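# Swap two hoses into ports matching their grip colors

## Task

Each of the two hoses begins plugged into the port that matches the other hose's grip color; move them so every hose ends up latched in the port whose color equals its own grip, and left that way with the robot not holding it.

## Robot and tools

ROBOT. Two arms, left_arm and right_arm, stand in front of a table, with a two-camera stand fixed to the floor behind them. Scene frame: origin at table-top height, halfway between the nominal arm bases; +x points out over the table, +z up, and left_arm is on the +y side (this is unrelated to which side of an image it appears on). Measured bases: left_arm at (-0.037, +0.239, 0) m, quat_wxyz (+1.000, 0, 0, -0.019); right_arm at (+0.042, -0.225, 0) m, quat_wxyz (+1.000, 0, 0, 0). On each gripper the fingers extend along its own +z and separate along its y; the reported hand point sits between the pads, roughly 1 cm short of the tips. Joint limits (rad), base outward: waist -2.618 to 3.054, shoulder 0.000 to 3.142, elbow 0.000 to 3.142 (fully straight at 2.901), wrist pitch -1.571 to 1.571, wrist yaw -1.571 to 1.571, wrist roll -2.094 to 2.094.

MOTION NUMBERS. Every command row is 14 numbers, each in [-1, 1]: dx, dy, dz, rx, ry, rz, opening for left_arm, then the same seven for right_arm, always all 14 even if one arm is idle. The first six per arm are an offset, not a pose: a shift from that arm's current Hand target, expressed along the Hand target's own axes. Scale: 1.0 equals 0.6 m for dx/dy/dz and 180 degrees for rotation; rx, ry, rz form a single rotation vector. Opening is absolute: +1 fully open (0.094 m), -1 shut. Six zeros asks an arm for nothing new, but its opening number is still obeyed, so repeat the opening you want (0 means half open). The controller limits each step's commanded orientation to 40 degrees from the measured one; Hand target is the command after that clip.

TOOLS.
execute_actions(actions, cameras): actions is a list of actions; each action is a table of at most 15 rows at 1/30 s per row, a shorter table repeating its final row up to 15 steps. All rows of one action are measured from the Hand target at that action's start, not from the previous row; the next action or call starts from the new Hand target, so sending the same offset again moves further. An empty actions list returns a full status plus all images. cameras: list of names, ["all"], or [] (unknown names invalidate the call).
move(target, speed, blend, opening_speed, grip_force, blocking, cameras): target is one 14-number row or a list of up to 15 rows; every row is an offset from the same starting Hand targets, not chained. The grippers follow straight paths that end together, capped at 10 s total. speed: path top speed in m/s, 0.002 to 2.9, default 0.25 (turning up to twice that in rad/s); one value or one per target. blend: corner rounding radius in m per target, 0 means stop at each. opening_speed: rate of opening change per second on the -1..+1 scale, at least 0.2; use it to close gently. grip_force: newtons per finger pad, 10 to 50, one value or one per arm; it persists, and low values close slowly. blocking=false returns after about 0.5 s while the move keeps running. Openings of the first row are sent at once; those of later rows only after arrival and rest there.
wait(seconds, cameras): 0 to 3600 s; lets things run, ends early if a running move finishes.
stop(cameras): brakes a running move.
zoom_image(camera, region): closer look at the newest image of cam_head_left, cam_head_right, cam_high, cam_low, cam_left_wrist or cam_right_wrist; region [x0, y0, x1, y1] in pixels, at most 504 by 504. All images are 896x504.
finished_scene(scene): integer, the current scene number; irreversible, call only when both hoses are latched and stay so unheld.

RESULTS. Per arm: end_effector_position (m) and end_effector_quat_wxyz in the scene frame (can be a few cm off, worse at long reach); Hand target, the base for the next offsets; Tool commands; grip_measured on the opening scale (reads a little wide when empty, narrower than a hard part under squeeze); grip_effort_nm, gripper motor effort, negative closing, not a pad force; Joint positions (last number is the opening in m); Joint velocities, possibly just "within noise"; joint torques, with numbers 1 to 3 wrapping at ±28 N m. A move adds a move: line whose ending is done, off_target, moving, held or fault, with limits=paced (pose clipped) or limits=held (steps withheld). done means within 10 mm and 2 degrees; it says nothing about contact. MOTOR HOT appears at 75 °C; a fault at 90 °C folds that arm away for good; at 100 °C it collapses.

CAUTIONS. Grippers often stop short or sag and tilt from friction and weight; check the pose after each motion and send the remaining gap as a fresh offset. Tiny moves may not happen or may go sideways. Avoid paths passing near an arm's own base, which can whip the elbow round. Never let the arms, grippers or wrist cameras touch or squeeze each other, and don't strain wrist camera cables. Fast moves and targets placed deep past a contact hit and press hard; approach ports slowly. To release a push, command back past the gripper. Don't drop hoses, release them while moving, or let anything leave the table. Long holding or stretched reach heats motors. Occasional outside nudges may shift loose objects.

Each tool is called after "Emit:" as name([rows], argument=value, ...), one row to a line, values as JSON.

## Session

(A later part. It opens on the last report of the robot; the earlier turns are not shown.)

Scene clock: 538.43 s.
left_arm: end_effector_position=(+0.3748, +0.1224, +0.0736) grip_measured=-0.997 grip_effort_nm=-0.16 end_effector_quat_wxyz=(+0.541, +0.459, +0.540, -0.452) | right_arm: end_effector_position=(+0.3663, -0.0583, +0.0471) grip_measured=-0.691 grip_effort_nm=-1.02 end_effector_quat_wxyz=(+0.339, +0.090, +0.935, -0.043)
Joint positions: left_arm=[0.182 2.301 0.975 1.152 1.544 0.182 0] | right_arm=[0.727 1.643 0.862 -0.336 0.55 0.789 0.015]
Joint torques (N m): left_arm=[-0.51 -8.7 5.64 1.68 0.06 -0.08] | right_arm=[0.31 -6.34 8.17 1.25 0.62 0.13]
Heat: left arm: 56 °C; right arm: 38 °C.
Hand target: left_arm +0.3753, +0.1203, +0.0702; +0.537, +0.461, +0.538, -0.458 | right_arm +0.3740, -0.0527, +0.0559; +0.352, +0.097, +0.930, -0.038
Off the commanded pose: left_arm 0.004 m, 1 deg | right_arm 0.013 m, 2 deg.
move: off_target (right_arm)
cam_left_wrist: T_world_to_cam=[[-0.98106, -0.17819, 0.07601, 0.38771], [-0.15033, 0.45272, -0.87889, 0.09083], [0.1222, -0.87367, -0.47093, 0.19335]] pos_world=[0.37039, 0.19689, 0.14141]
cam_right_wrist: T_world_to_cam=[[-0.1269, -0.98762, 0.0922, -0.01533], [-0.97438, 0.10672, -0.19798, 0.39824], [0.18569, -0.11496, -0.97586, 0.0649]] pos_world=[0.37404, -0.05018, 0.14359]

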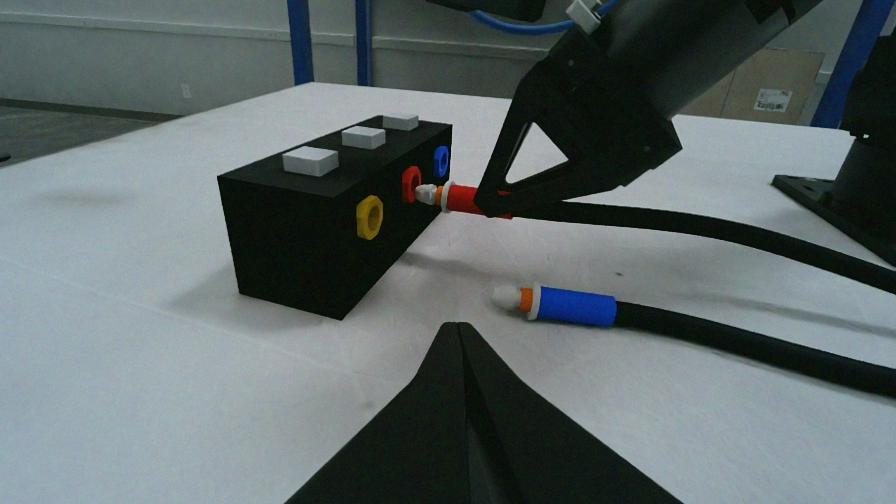

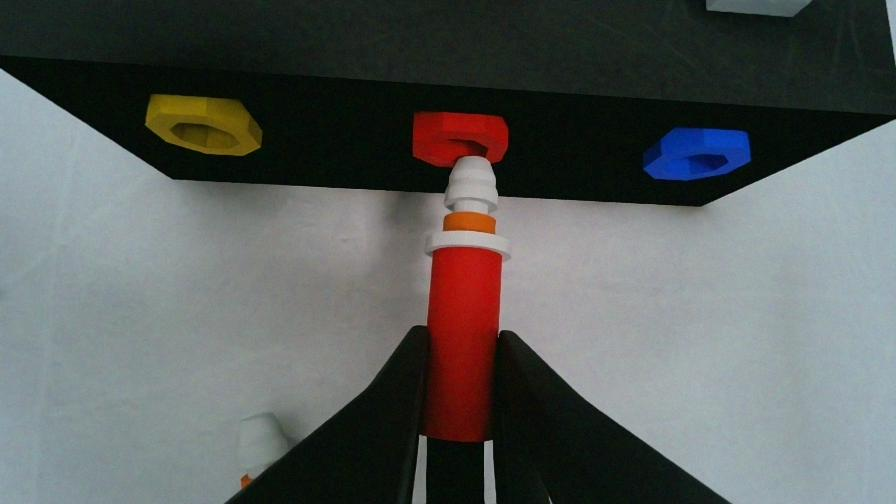

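Emit:
move(target=[0,0,0,0,0,0,-1,-0.0022,0.006,-0.009,0,0,0,-1], speed=0.06, cameras=["cam_left_wrist","cam_right_wrist"])

Emit:
zoom_image(camera="cam_left_wrist", region=[340, 100, 540, 270])

Scene clock: 540.90 s.
left_arm: end_effector_position=(+0.3748, +0.1224, +0.0736) grip_measured=-0.997 grip_effort_nm=-0.16 end_effector_quat_wxyz=(+0.541, +0.459, +0.540, -0.452) | right_arm: end_effector_position=(+0.3674, -0.0521, +0.0530) grip_measured=-0.691 grip_effort_nm=-1.02 end_effector_quat_wxyz=(+0.342, +0.091, +0.934, -0.038)
Joint positions: left_arm=[0.182 2.301 0.975 1.152 1.544 0.182 0] | right_arm=[0.739 1.643 0.886 -0.354 0.553 0.802 0.015]
Joint torques (N m): left_arm=[-0.44 -8.7 5.72 1.65 0.07 -0.09] | right_arm=[0.44 -6.57 7.97 1.09 0.67 0.14]
Heat: left arm: 56 °C; right arm: 38 °C.
Hand target: left_arm +0.3753, +0.1203, +0.0702; +0.537, +0.461, +0.538, -0.458 | right_arm +0.3722, -0.0487, +0.0608; +0.352, +0.097, +0.930, -0.038
Off the commanded pose: left_arm 0.004 m, 1 deg | right_arm 0.010 m, 1 deg.
move: done
cam_left_wrist: T_world_to_cam=[[-0.98106, -0.17819, 0.07601, 0.38771], [-0.15033, 0.45272, -0.87889, 0.09083], [0.1222, -0.87367, -0.47093, 0.19335]] pos_world=[0.37039, 0.19689, 0.14141]
cam_right_wrist: T_world_to_cam=[[-0.12664, -0.98852, 0.0824, -0.00926], [-0.97292, 0.10758, -0.20459, 0.39976], [0.19338, -0.10608, -0.97537, 0.06882]] pos_world=[0.37446, -0.04486, 0.14968]

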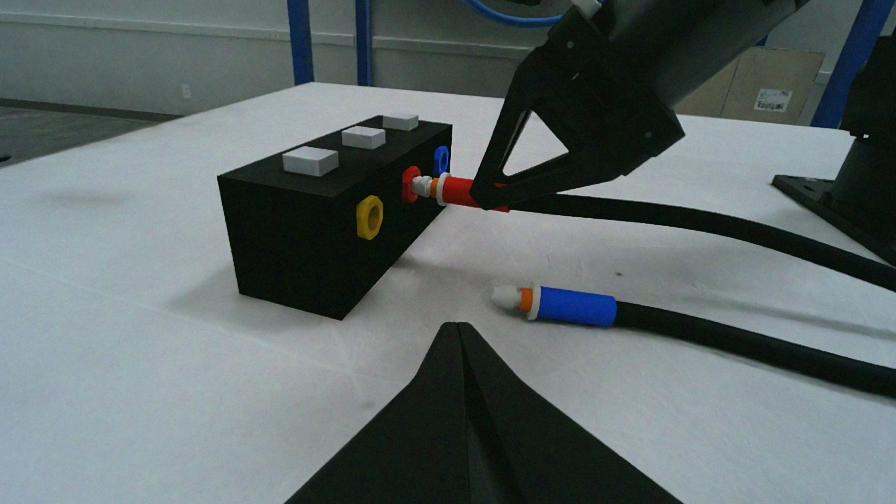

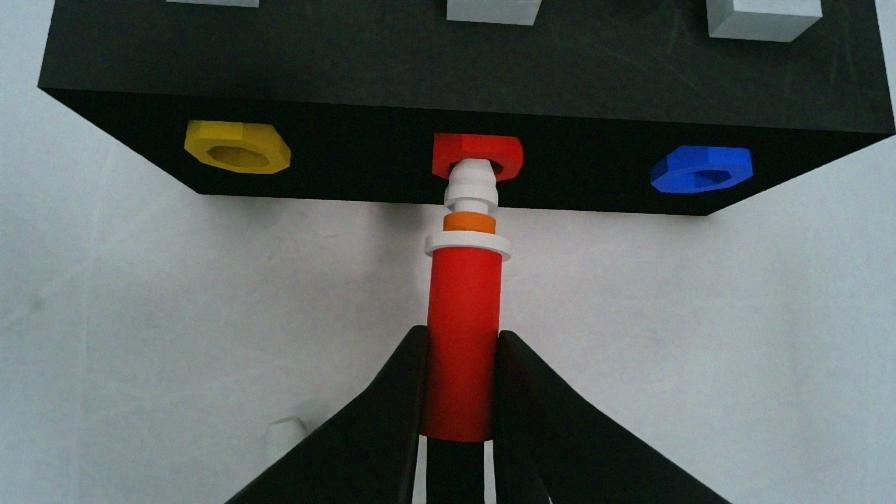

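Scaled by 2.520 from the camera's image (finer frame: 1280x720).

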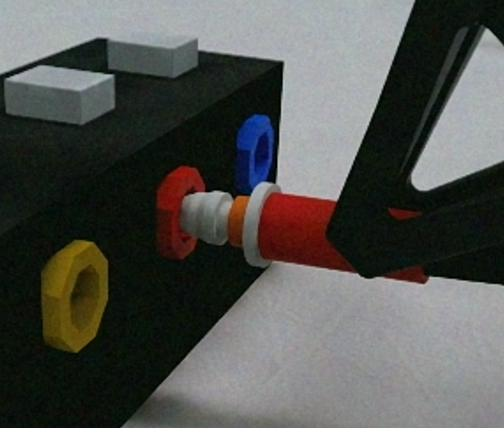

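Emit:
move(target=[0,0,0,0,0,0,-1,-0.0317,-0.0005,0.021,0,0,0,-1], speed=0.06, cameras=["cam_left_wrist","cam_right_wrist"])

Emit:
zoom_image(camera="cam_left_wrist", region=[340, 100, 540, 270])

Scene clock: 545.17 s.
left_arm: end_effector_position=(+0.3748, +0.1224, +0.0736) grip_measured=-0.997 grip_effort_nm=-0.15 end_effector_quat_wxyz=(+0.541, +0.459, +0.540, -0.452) | right_arm: end_effector_position=(+0.3759, -0.0561, +0.0545) grip_measured=-0.691 grip_effort_nm=-1.02 end_effector_quat_wxyz=(+0.329, +0.086, +0.939, -0.040)
Joint positions: left_arm=[0.182 2.301 0.975 1.152 1.544 0.182 0] | right_arm=[0.701 1.657 0.922 -0.38 0.518 0.761 0.015]
Joint torques (N m): left_arm=[-0.47 -8.76 5.74 1.64 0.08 -0.07] | right_arm=[-1.21 -5.37 9.06 1.56 0.73 -0.03]
Heat: left arm: 56 °C; right arm: 38 °C.
Hand target: left_arm +0.3753, +0.1203, +0.0702; +0.537, +0.461, +0.538, -0.458 | right_arm +0.3942, -0.0536, +0.0641; +0.353, +0.097, +0.930, -0.038
Off the commanded pose: left_arm 0.004 m, 1 deg | right_arm 0.021 m, 3 deg.
move: off_target (right_arm)
cam_left_wrist: T_world_to_cam=[[-0.98106, -0.17819, 0.07601, 0.38771], [-0.15033, 0.45272, -0.87889, 0.09083], [0.1222, -0.87367, -0.47093, 0.19335]] pos_world=[0.37039, 0.19689, 0.14141]
cam_right_wrist: T_world_to_cam=[[-0.11605, -0.9892, 0.08954, -0.0167], [-0.97924, 0.09886, -0.17697, 0.40908], [0.1662, -0.10822, -0.98014, 0.07847]] pos_world=[0.38561, -0.04848, 0.1508]

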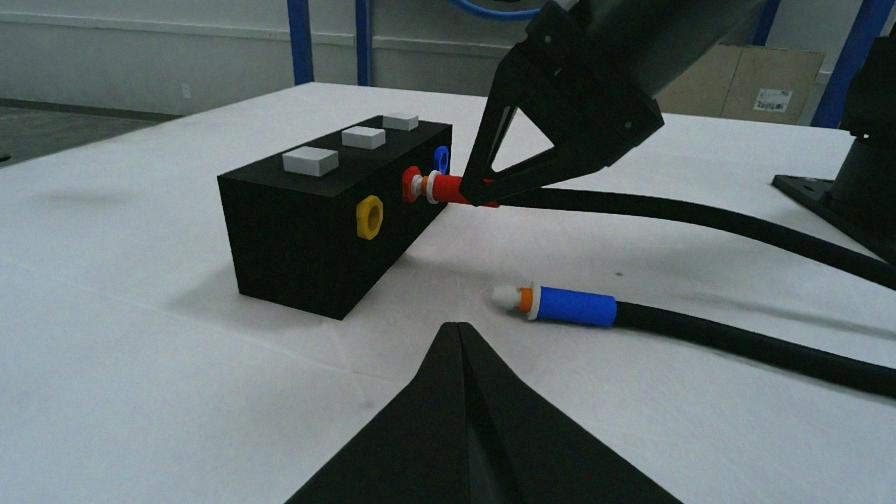

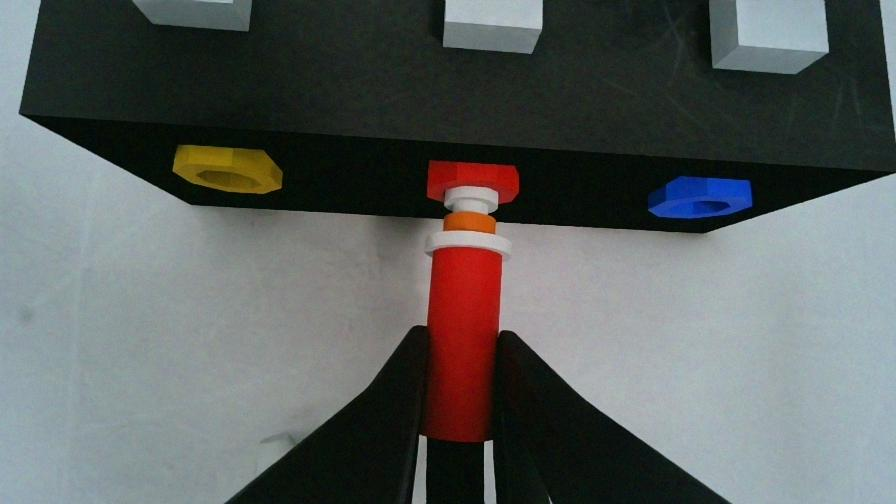

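Scaled by 2.520 from the camera's image (finer frame: 1280x720).

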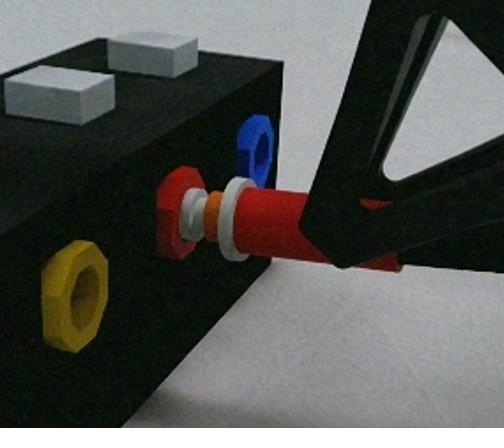

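Emit:
move(target=[0,0,0,0,0,0,-1,-0.034,0,0.0385,0,-0.03,0,-1], speed=0.1, cameras=["cam_left_wrist","cam_right_wrist"])

Emit:
zoom_image(camera="cam_left_wrist", region=[340, 100, 540, 270])

Scene clock: 548.77 s.
left_arm: end_effector_position=(+0.3748, +0.1224, +0.0736) grip_measured=-0.997 grip_effort_nm=-0.15 end_effector_quat_wxyz=(+0.541, +0.459, +0.540, -0.452) | right_arm: end_effector_position=(+0.3812, -0.0589, +0.0449) grip_measured=-0.691 grip_effort_nm=-1.02 end_effector_quat_wxyz=(+0.323, +0.060, +0.943, -0.053)
Joint positions: left_arm=[0.182 2.301 0.975 1.152 1.544 0.182 0] | right_arm=[0.682 1.691 0.922 -0.351 0.509 0.691 0.015]
Joint torques (N m): left_arm=[-0.49 -8.76 5.64 1.66 0.08 -0.1] | right_arm=[-3.11 -5.09 7.38 2.91 1.3 -0.08]
Heat: left arm: 56 °C; right arm: 39 °C.
Hand target: left_arm +0.3753, +0.1203, +0.0702; +0.537, +0.461, +0.538, -0.458 | right_arm +0.4241, -0.0600, +0.0603; +0.396, +0.095, +0.912, -0.043
Off the commanded pose: left_arm 0.004 m, 1 deg | right_arm 0.046 m, 10 deg.
move: off_target (right_arm)
cam_left_wrist: T_world_to_cam=[[-0.98106, -0.17819, 0.07601, 0.38771], [-0.15033, 0.45272, -0.87889, 0.09083], [0.1222, -0.87367, -0.47093, 0.19335]] pos_world=[0.37039, 0.19689, 0.14141]
cam_right_wrist: T_world_to_cam=[[-0.07376, -0.9887, 0.13053, -0.03588], [-0.9855, 0.05221, -0.16142, 0.4119], [0.15278, -0.14054, -0.97821, 0.07113]] pos_world=[0.39242, -0.04698, 0.14075]

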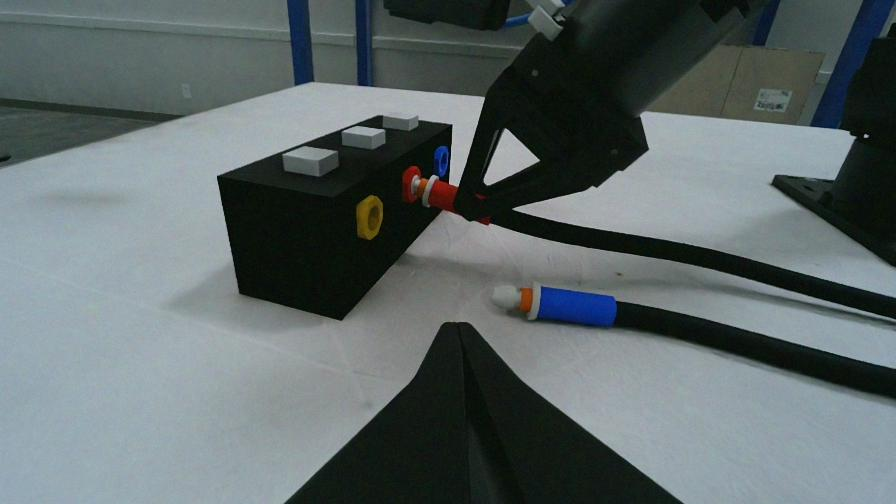

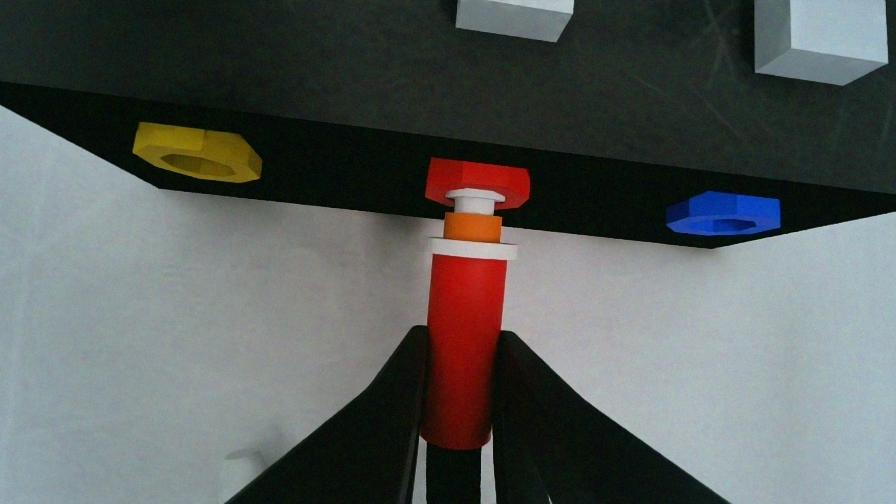

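Scaled by 2.520 from the camera's image (finer frame: 1280x720).

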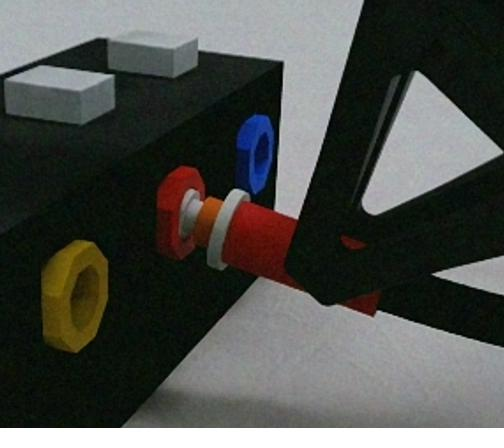

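Emit:
move(target=[0,0,0,0,0,0,-1,-0.0427,0,-0.0398,0,0,0,-1], speed=0.1, cameras=["cam_left_wrist"])

Emit:
zoom_image(camera="cam_left_wrist", region=[340, 100, 540, 270])

Scene clock: 552.00 s.
left_arm: end_effector_position=(+0.3748, +0.1224, +0.0736) grip_measured=-0.997 grip_effort_nm=-0.15 end_effector_quat_wxyz=(+0.541, +0.459, +0.540, -0.452) | right_arm: end_effector_position=(+0.3801, -0.0596, +0.0478) grip_measured=-0.691 grip_effort_nm=-1.02 end_effector_quat_wxyz=(+0.305, +0.054, +0.949, -0.055)
Joint positions: left_arm=[0.182 2.301 0.975 1.152 1.544 0.182 0] | right_arm=[0.671 1.691 0.955 -0.412 0.483 0.679 0.015]
Joint torques (N m): left_arm=[-0.44 -8.65 5.71 1.67 0.07 -0.1] | right_arm=[-2.13 -10.19 10.43 2.09 1.6 0.03]
Heat: left arm: 56 °C; right arm: 39 °C.
Hand target: left_arm +0.3753, +0.1203, +0.0702; +0.537, +0.461, +0.538, -0.458 | right_arm +0.4242, -0.0600, +0.0953; +0.396, +0.095, +0.912, -0.042
Off the commanded pose: left_arm 0.004 m, 1 deg | right_arm 0.065 m, 12 deg.
move: off_target (right_arm)
cam_left_wrist: T_world_to_cam=[[-0.98106, -0.17819, 0.07601, 0.38771], [-0.15033, 0.45272, -0.87889, 0.09083], [0.1222, -0.87367, -0.47093, 0.19335]] pos_world=[0.37039, 0.19689, 0.14141]

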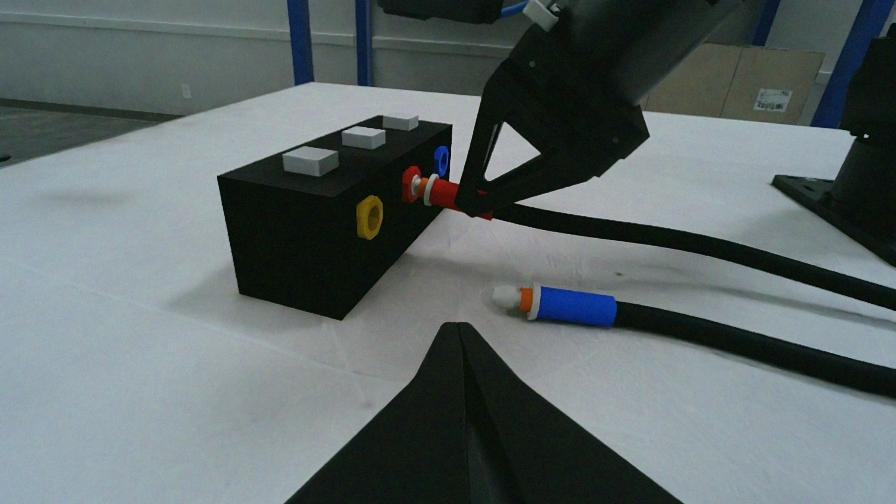

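Scaled by 2.520 from the camera's image (finer frame: 1280x720).

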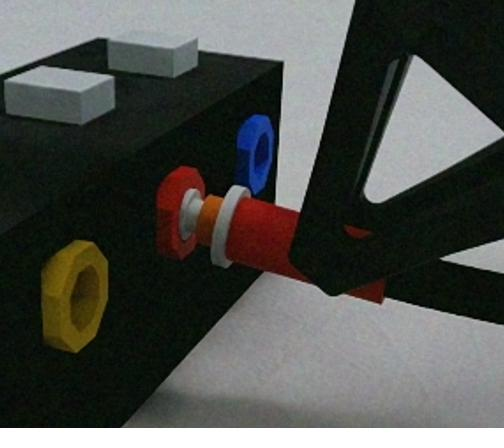

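Emit:
move(target=[0,0,0,0,0,0,-1,-0.071,0,0.003,0,0,0,-1], speed=0.1, cameras=["cam_left_wrist","cam_right_wrist"])

Emit:
zoom_image(camera="cam_left_wrist", region=[340, 100, 540, 270])

Scene clock: 556.47 s.
left_arm: end_effector_position=(+0.3748, +0.1224, +0.0736) grip_measured=-0.997 grip_effort_nm=-0.16 end_effector_quat_wxyz=(+0.541, +0.459, +0.540, -0.452) | right_arm: end_effector_position=(+0.3825, -0.0606, +0.0638) grip_measured=-0.691 grip_effort_nm=-1.02 end_effector_quat_wxyz=(+0.255, +0.040, +0.965, -0.042)
Joint positions: left_arm=[0.182 2.301 0.975 1.152 1.544 0.182 0] | right_arm=[0.62 1.691 1.076 -0.583 0.376 0.631 0.015]
Joint torques (N m): left_arm=[-0.57 -8.79 5.72 1.65 0.08 -0.07] | right_arm=[-2.82 -10.32 12.77 2.5 2.31 0.07]
Heat: left arm: 56 °C; right arm: 41 °C.
Hand target: left_arm +0.3753, +0.1203, +0.0702; +0.537, +0.461, +0.538, -0.458 | right_arm +0.4540, -0.0662, +0.1253; +0.396, +0.095, +0.912, -0.042
Off the commanded pose: left_arm 0.004 m, 1 deg | right_arm 0.094 m, 18 deg.
move: off_target (right_arm)
cam_left_wrist: T_world_to_cam=[[-0.98106, -0.17819, 0.07601, 0.38771], [-0.15033, 0.45272, -0.87889, 0.09083], [0.1222, -0.87367, -0.47093, 0.19335]] pos_world=[0.37039, 0.19689, 0.14141]
cam_right_wrist: T_world_to_cam=[[-0.01585, -0.99269, 0.11964, -0.06168], [-0.99972, 0.01364, -0.01925, 0.41019], [0.01748, -0.11991, -0.99263, 0.14302]] pos_world=[0.4066, -0.04968, 0.15725]

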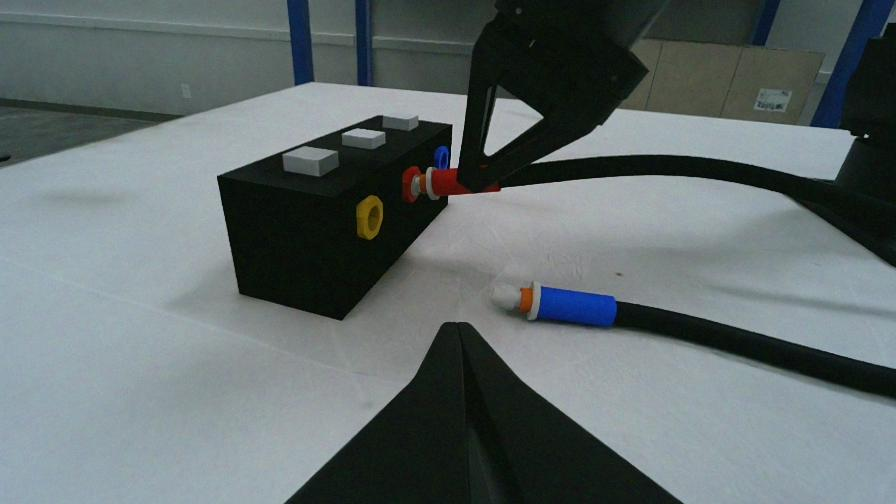

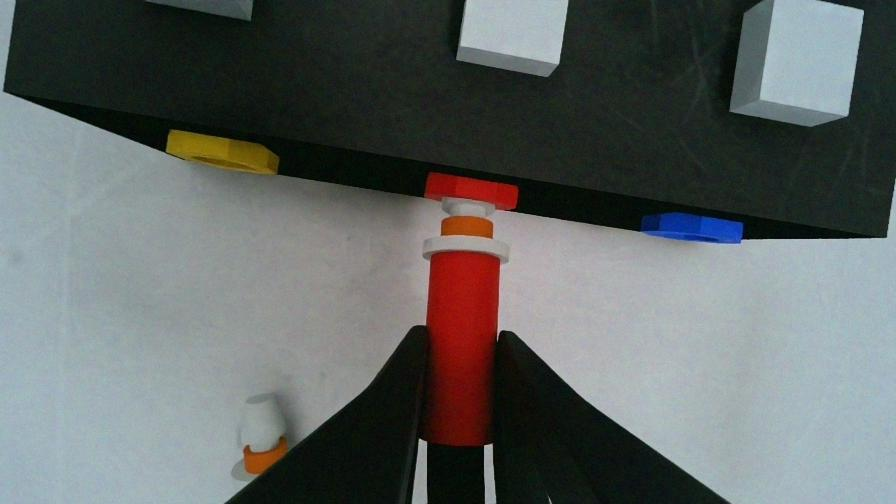

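Scaled by 2.520 from the camera's image (finer frame: 1280x720).

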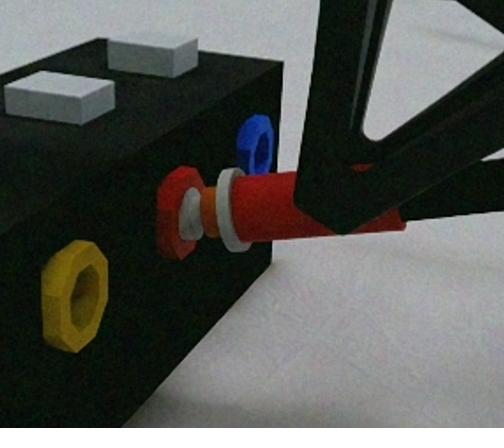

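Emit:
move(target=[0,0,0,0,0,0,-1,-0.032,-0.0315,0.0957,0,0,0,-1], speed=0.1, cameras=["cam_left_wrist","cam_right_wrist"])

Emit:
zoom_image(camera="cam_left_wrist", region=[340, 100, 540, 270])

Scene clock: 568.40 s.
left_arm: end_effector_position=(+0.3748, +0.1224, +0.0736) grip_measured=-0.997 grip_effort_nm=-0.16 end_effector_quat_wxyz=(+0.541, +0.459, +0.540, -0.452) | right_arm: end_effector_position=(+0.3852, -0.0660, +0.0605) grip_measured=-0.691 grip_effort_nm=-1.02 end_effector_quat_wxyz=(+0.198, +0.021, +0.980, +0.008)
Joint positions: left_arm=[0.182 2.301 0.975 1.152 1.544 0.182 0] | right_arm=[0.52 1.701 1.117 -0.633 0.188 0.53 0.015]
Joint torques (N m): left_arm=[-0.43 -8.59 5.65 1.68 0.06 -0.09] | right_arm=[-6.17 -6.19 12.22 3.65 3.23 0.07]
Heat: left arm: 56 °C; right arm: 43 °C.
Hand target: left_arm +0.3753, +0.1203, +0.0702; +0.537, +0.461, +0.538, -0.458 | right_arm +0.5039, -0.0963, +0.1000; +0.396, +0.095, +0.912, -0.043
Off the commanded pose: left_arm 0.004 m, 1 deg | right_arm 0.129 m, 26 deg.
move: off_target (right_arm)
cam_left_wrist: T_world_to_cam=[[-0.98106, -0.17819, 0.07601, 0.38771], [-0.15033, 0.45272, -0.87889, 0.09083], [0.1222, -0.87367, -0.47093, 0.19335]] pos_world=[0.37039, 0.19689, 0.14141]
cam_right_wrist: T_world_to_cam=[[0.05096, -0.99838, 0.02513, -0.08696], [-0.99434, -0.04837, 0.09459, 0.39998], [-0.09322, -0.02981, -0.9952, 0.18782]] pos_world=[0.41966, -0.06187, 0.15126]

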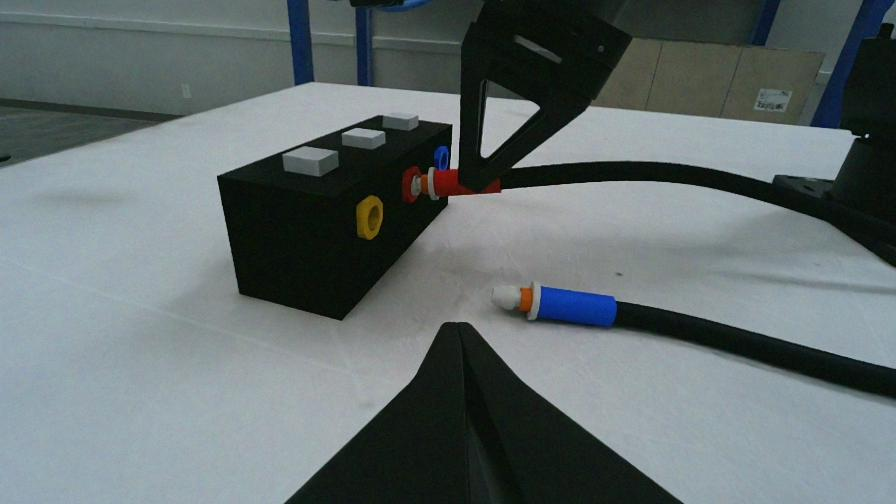

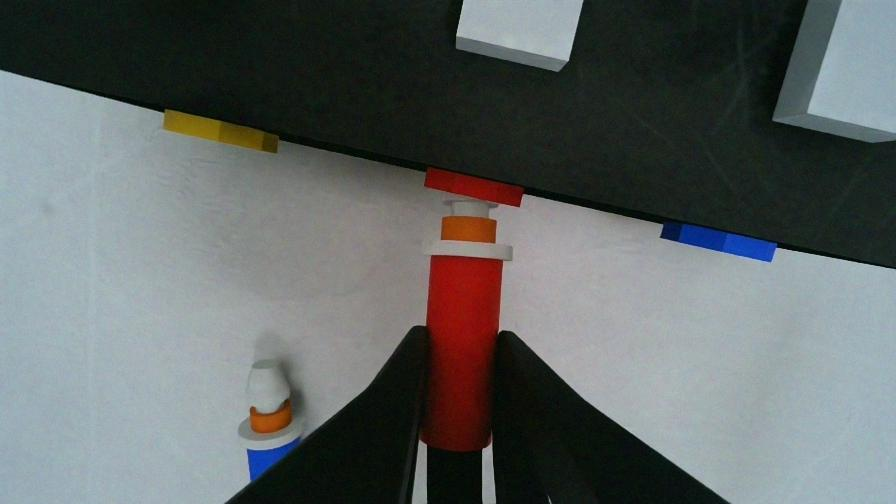

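Scaled by 2.520 from the camera's image (finer frame: 1280x720).

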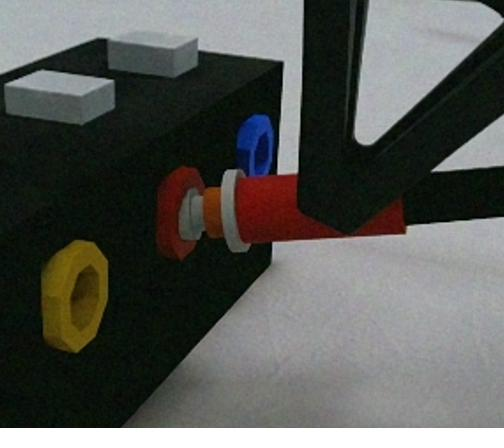

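Emit:
move(target=[0,0,0,0,0,0,-1,0.0293,0.0723,0.0417,0,0,0,-1], speed=0.08, cameras=["cam_left_wrist","cam_right_wrist"])

Emit:
zoom_image(camera="cam_left_wrist", region=[340, 100, 540, 270])

Scene clock: 574.57 s.
left_arm: end_effector_position=(+0.3748, +0.1224, +0.0736) grip_measured=-0.997 grip_effort_nm=-0.15 end_effector_quat_wxyz=(+0.541, +0.459, +0.540, -0.452) | right_arm: end_effector_position=(+0.3917, -0.0608, +0.0493) grip_measured=-0.691 grip_effort_nm=-1.02 end_effector_quat_wxyz=(+0.176, +0.047, +0.982, -0.045)
Joint positions: left_arm=[0.182 2.301 0.975 1.152 1.544 0.182 0] | right_arm=[0.561 1.829 1.245 -0.743 0.274 0.622 0.015]
Joint torques (N m): left_arm=[-0.4 -8.73 5.67 1.67 0.06 -0.09] | right_arm=[-3.22 -4.96 11.41 4.35 2.85 0.02]
Heat: left arm: 56 °C; right arm: 45 °C.
Hand target: left_arm +0.3753, +0.1203, +0.0702; +0.537, +0.461, +0.538, -0.458 | right_arm +0.5190, -0.0551, +0.0699; +0.396, +0.095, +0.912, -0.042
Off the commanded pose: left_arm 0.004 m, 1 deg | right_arm 0.129 m, 27 deg.
move: off_target (right_arm)
cam_left_wrist: T_world_to_cam=[[-0.98106, -0.17819, 0.07601, 0.38771], [-0.15033, 0.45272, -0.87889, 0.09083], [0.1222, -0.87367, -0.47093, 0.19335]] pos_world=[0.37039, 0.19689, 0.14141]
cam_right_wrist: T_world_to_cam=[[-0.01582, -0.99298, 0.11719, -0.0599], [-0.98923, 0.0326, 0.14272, 0.40819], [-0.14554, -0.11367, -0.9828, 0.19215]] pos_world=[0.43081, -0.05095, 0.13761]

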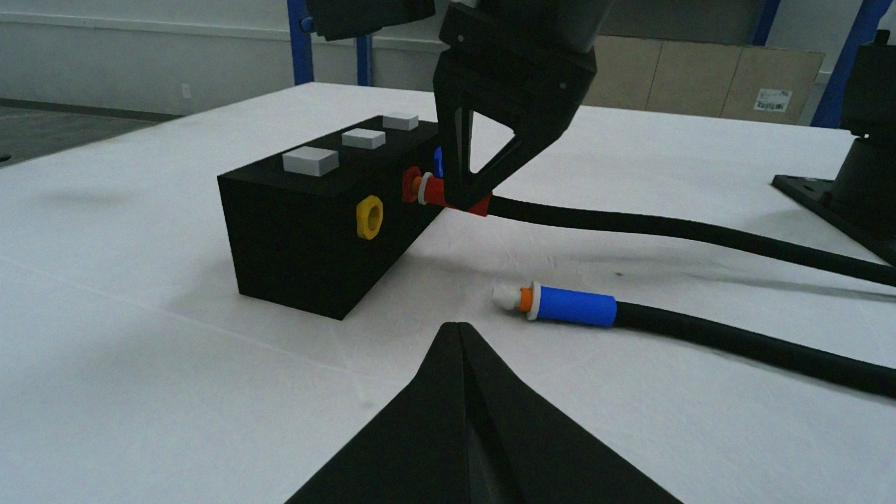

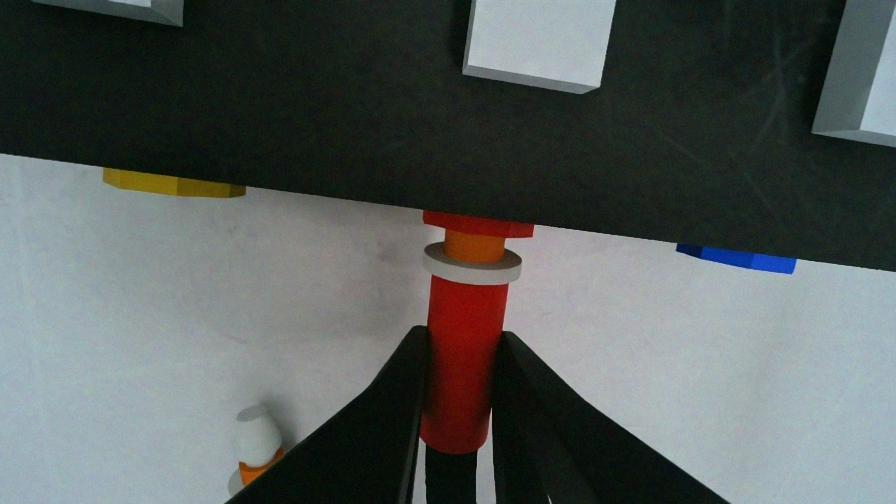

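Scaled by 2.520 from the camera's image (finer frame: 1280x720).

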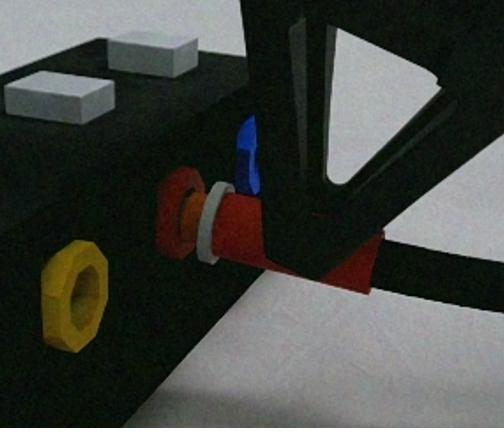

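Emit:
move(target=[0,0,0,0,0,0,-1,-0.043,0.0135,0.0023,0,0,0,-1], speed=0.08, cameras=["cam_left_wrist","cam_right_wrist"])

Emit:
zoom_image(camera="cam_left_wrist", region=[340, 100, 540, 270])

Scene clock: 579.00 s.
left_arm: end_effector_position=(+0.3748, +0.1224, +0.0736) grip_measured=-0.997 grip_effort_nm=-0.16 end_effector_quat_wxyz=(+0.541, +0.459, +0.540, -0.452) | right_arm: end_effector_position=(+0.3926, -0.0604, +0.0532) grip_measured=-0.691 grip_effort_nm=-1.02 end_effector_quat_wxyz=(+0.150, +0.043, +0.986, -0.065)
Joint positions: left_arm=[0.182 2.301 0.975 1.152 1.544 0.182 0] | right_arm=[0.562 1.881 1.343 -0.856 0.278 0.626 0.015]
Joint torques (N m): left_arm=[-0.51 -8.69 5.65 1.68 0.08 -0.06] | right_arm=[-4.21 -7.75 13.39 4.37 2.89 -0.01]
Heat: left arm: 56 °C; right arm: 46 °C.
Hand target: left_arm +0.3753, +0.1203, +0.0702; +0.537, +0.461, +0.538, -0.458 | right_arm +0.5390, -0.0511, +0.0879; +0.396, +0.095, +0.912, -0.042
Off the commanded pose: left_arm 0.004 m, 1 deg | right_arm 0.151 m, 30 deg.
move: off_target (right_arm)
cam_left_wrist: T_world_to_cam=[[-0.98106, -0.17819, 0.07601, 0.38771], [-0.15033, 0.45272, -0.87889, 0.09083], [0.1222, -0.87367, -0.47093, 0.19335]] pos_world=[0.37039, 0.19689, 0.14141]
cam_right_wrist: T_world_to_cam=[[-0.0112, -0.98784, 0.15506, -0.06336], [-0.97991, 0.04173, 0.19505, 0.40275], [-0.19914, -0.14976, -0.96846, 0.21431]] pos_world=[0.43662, -0.0473, 0.13882]

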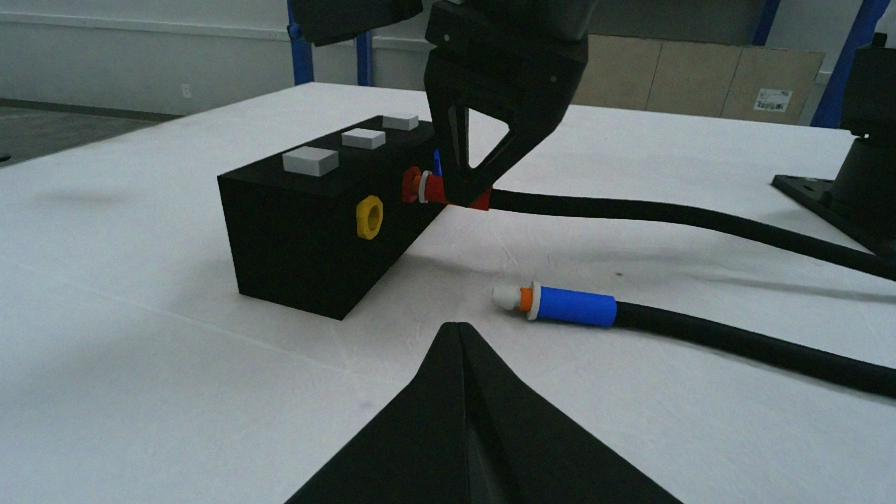

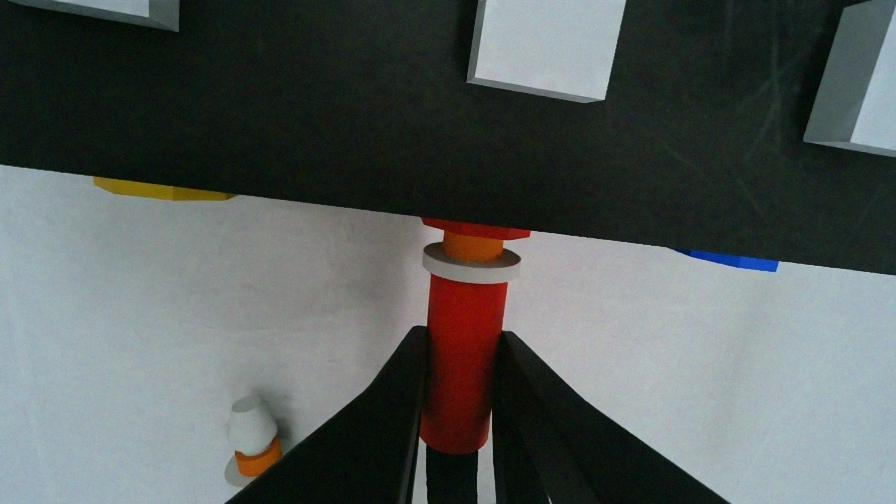

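Scaled by 2.520 from the camera's image (finer frame: 1280x720).

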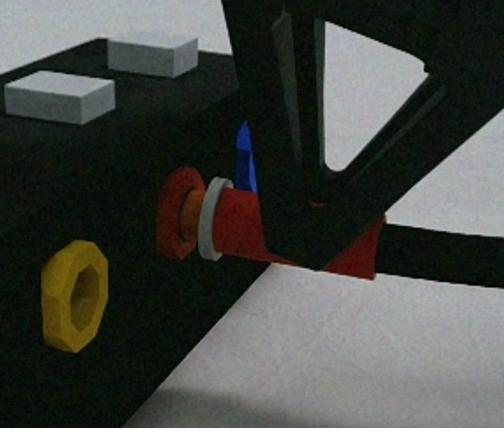

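Emit:
move(target=[0,0,0,0,0,0,-1,-0.0467,0.011,0.0698,0,0,0,-1], speed=0.1, cameras=["cam_left_wrist","cam_right_wrist"])

Emit:
zoom_image(camera="cam_left_wrist", region=[340, 100, 540, 270])

Scene clock: 584.00 s.
left_arm: end_effector_position=(+0.3748, +0.1224, +0.0736) grip_measured=-0.997 grip_effort_nm=-0.15 end_effector_quat_wxyz=(+0.541, +0.459, +0.540, -0.452) | right_arm: end_effector_position=(+0.3965, -0.0603, +0.0568) grip_measured=-0.691 grip_effort_nm=-1.02 end_effector_quat_wxyz=(+0.074, +0.044, +0.994, -0.071)
Joint positions: left_arm=[0.182 2.301 0.975 1.152 1.544 0.182 0] | right_arm=[0.523 2.002 1.552 -1.072 0.2 0.607 0.015]
Joint torques (N m): left_arm=[-0.46 -8.73 5.65 1.65 0.07 -0.09] | right_arm=[-5.63 -9.05 14.48 4.92 3.35 0.04]
Heat: left arm: 56 °C; right arm: 49 °C.
Hand target: left_arm +0.3753, +0.1203, +0.0702; +0.537, +0.461, +0.538, -0.458 | right_arm +0.5889, -0.0548, +0.0797; +0.396, +0.095, +0.912, -0.042
Off the commanded pose: left_arm 0.004 m, 1 deg | right_arm 0.194 m, 39 deg.
move: off_target (right_arm)
cam_left_wrist: T_world_to_cam=[[-0.98106, -0.17819, 0.07601, 0.38771], [-0.15033, 0.45272, -0.87889, 0.09083], [0.1222, -0.87367, -0.47093, 0.19335]] pos_world=[0.37039, 0.19689, 0.14141]
cam_right_wrist: T_world_to_cam=[[0.00122, -0.98716, 0.15971, -0.06896], [-0.93865, 0.05394, 0.34062, 0.38188], [-0.34486, -0.15033, -0.92654, 0.27392]] pos_world=[0.453, -0.04749, 0.13473]

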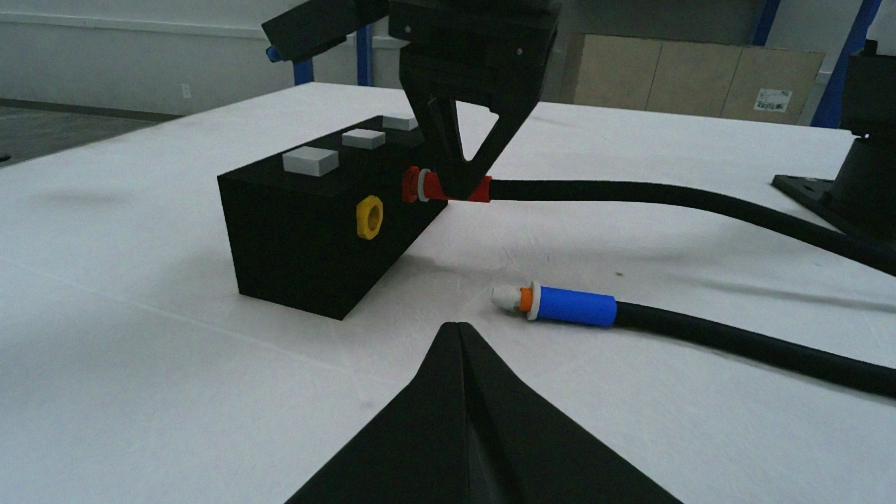

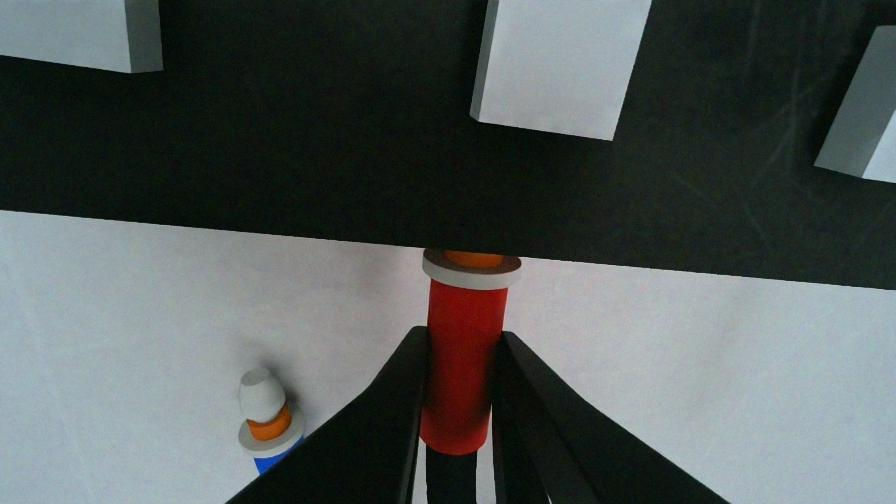

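Scaled by 2.520 from the camera's image (finer frame: 1280x720).

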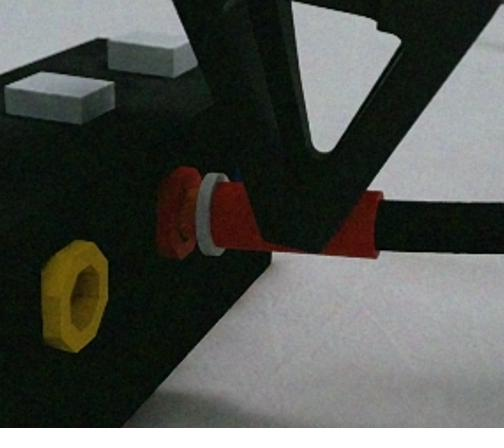

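Emit:
move(target=[0,0,0,0,0,0,-1,-0.027,0.008,0.068,0,0,0,-1], speed=0.1, cameras=["cam_left_wrist","cam_right_wrist"])

Emit:
zoom_image(camera="cam_left_wrist", region=[340, 100, 540, 270])

Scene clock: 590.03 s.
left_arm: end_effector_position=(+0.3748, +0.1224, +0.0736) grip_measured=-0.997 grip_effort_nm=-0.15 end_effector_quat_wxyz=(+0.541, +0.459, +0.540, -0.452) | right_arm: end_effector_position=(+0.6266, -0.0577, +0.0359) grip_measured=-0.995 grip_effort_nm=-0.26 end_effector_quat_wxyz=(+0.374, +0.092, +0.922, -0.048)
Joint positions: left_arm=[0.182 2.301 0.975 1.152 1.544 0.182 0] | right_arm=[0.396 2.413 1.888 -0.376 0.42 0.447 0]
Joint torques (N m): left_arm=[-0.46 -8.62 5.78 1.64 0.07 -0.08] | right_arm=[-0.13 -17.32 6.15 1.66 0.41 -0.01]
Heat: left arm: 56 °C; right arm: 51 °C.
Hand target: left_arm +0.3753, +0.1203, +0.0702; +0.537, +0.461, +0.538, -0.458 | right_arm +0.6299, -0.0587, +0.0637; +0.396, +0.095, +0.912, -0.042
Off the commanded pose: left_arm 0.004 m, 1 deg | right_arm 0.028 m, 3 deg.
move: off_target (right_arm); limits=paced
cam_left_wrist: T_world_to_cam=[[-0.98106, -0.17819, 0.07601, 0.38771], [-0.15033, 0.45272, -0.87889, 0.09083], [0.1222, -0.87367, -0.47093, 0.19335]] pos_world=[0.37039, 0.19689, 0.14141]
cam_right_wrist: T_world_to_cam=[[-0.14083, -0.9852, 0.09773, 0.02799], [-0.95625, 0.1098, -0.27115, 0.64106], [0.25641, -0.13164, -0.95756, -0.04024]] pos_world=[0.62728, -0.04811, 0.13256]

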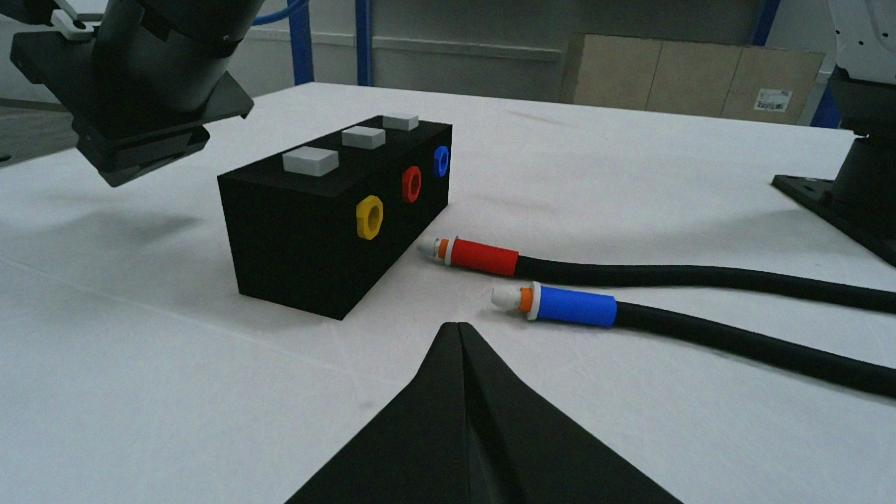

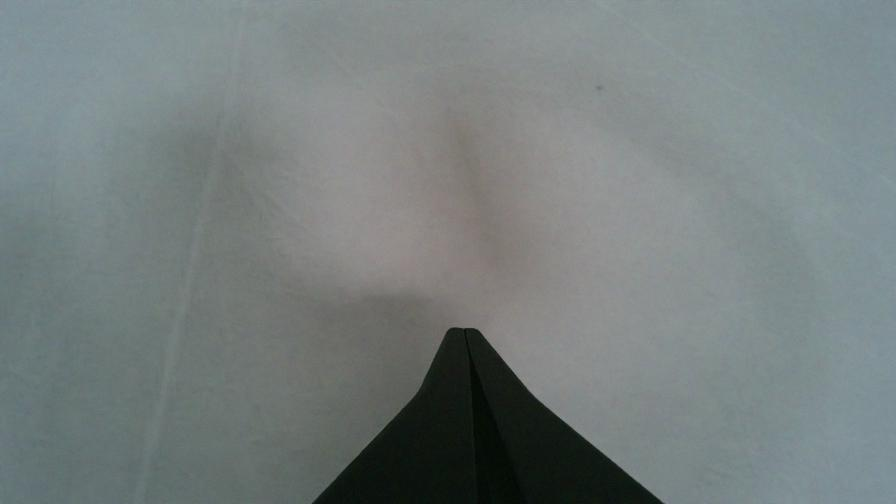

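Scaled by 2.520 from the camera's image (finer frame: 1280x720).

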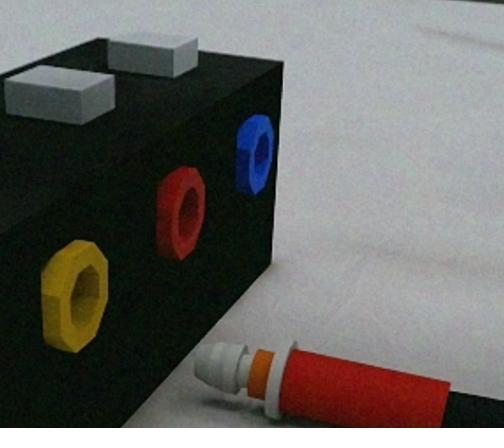

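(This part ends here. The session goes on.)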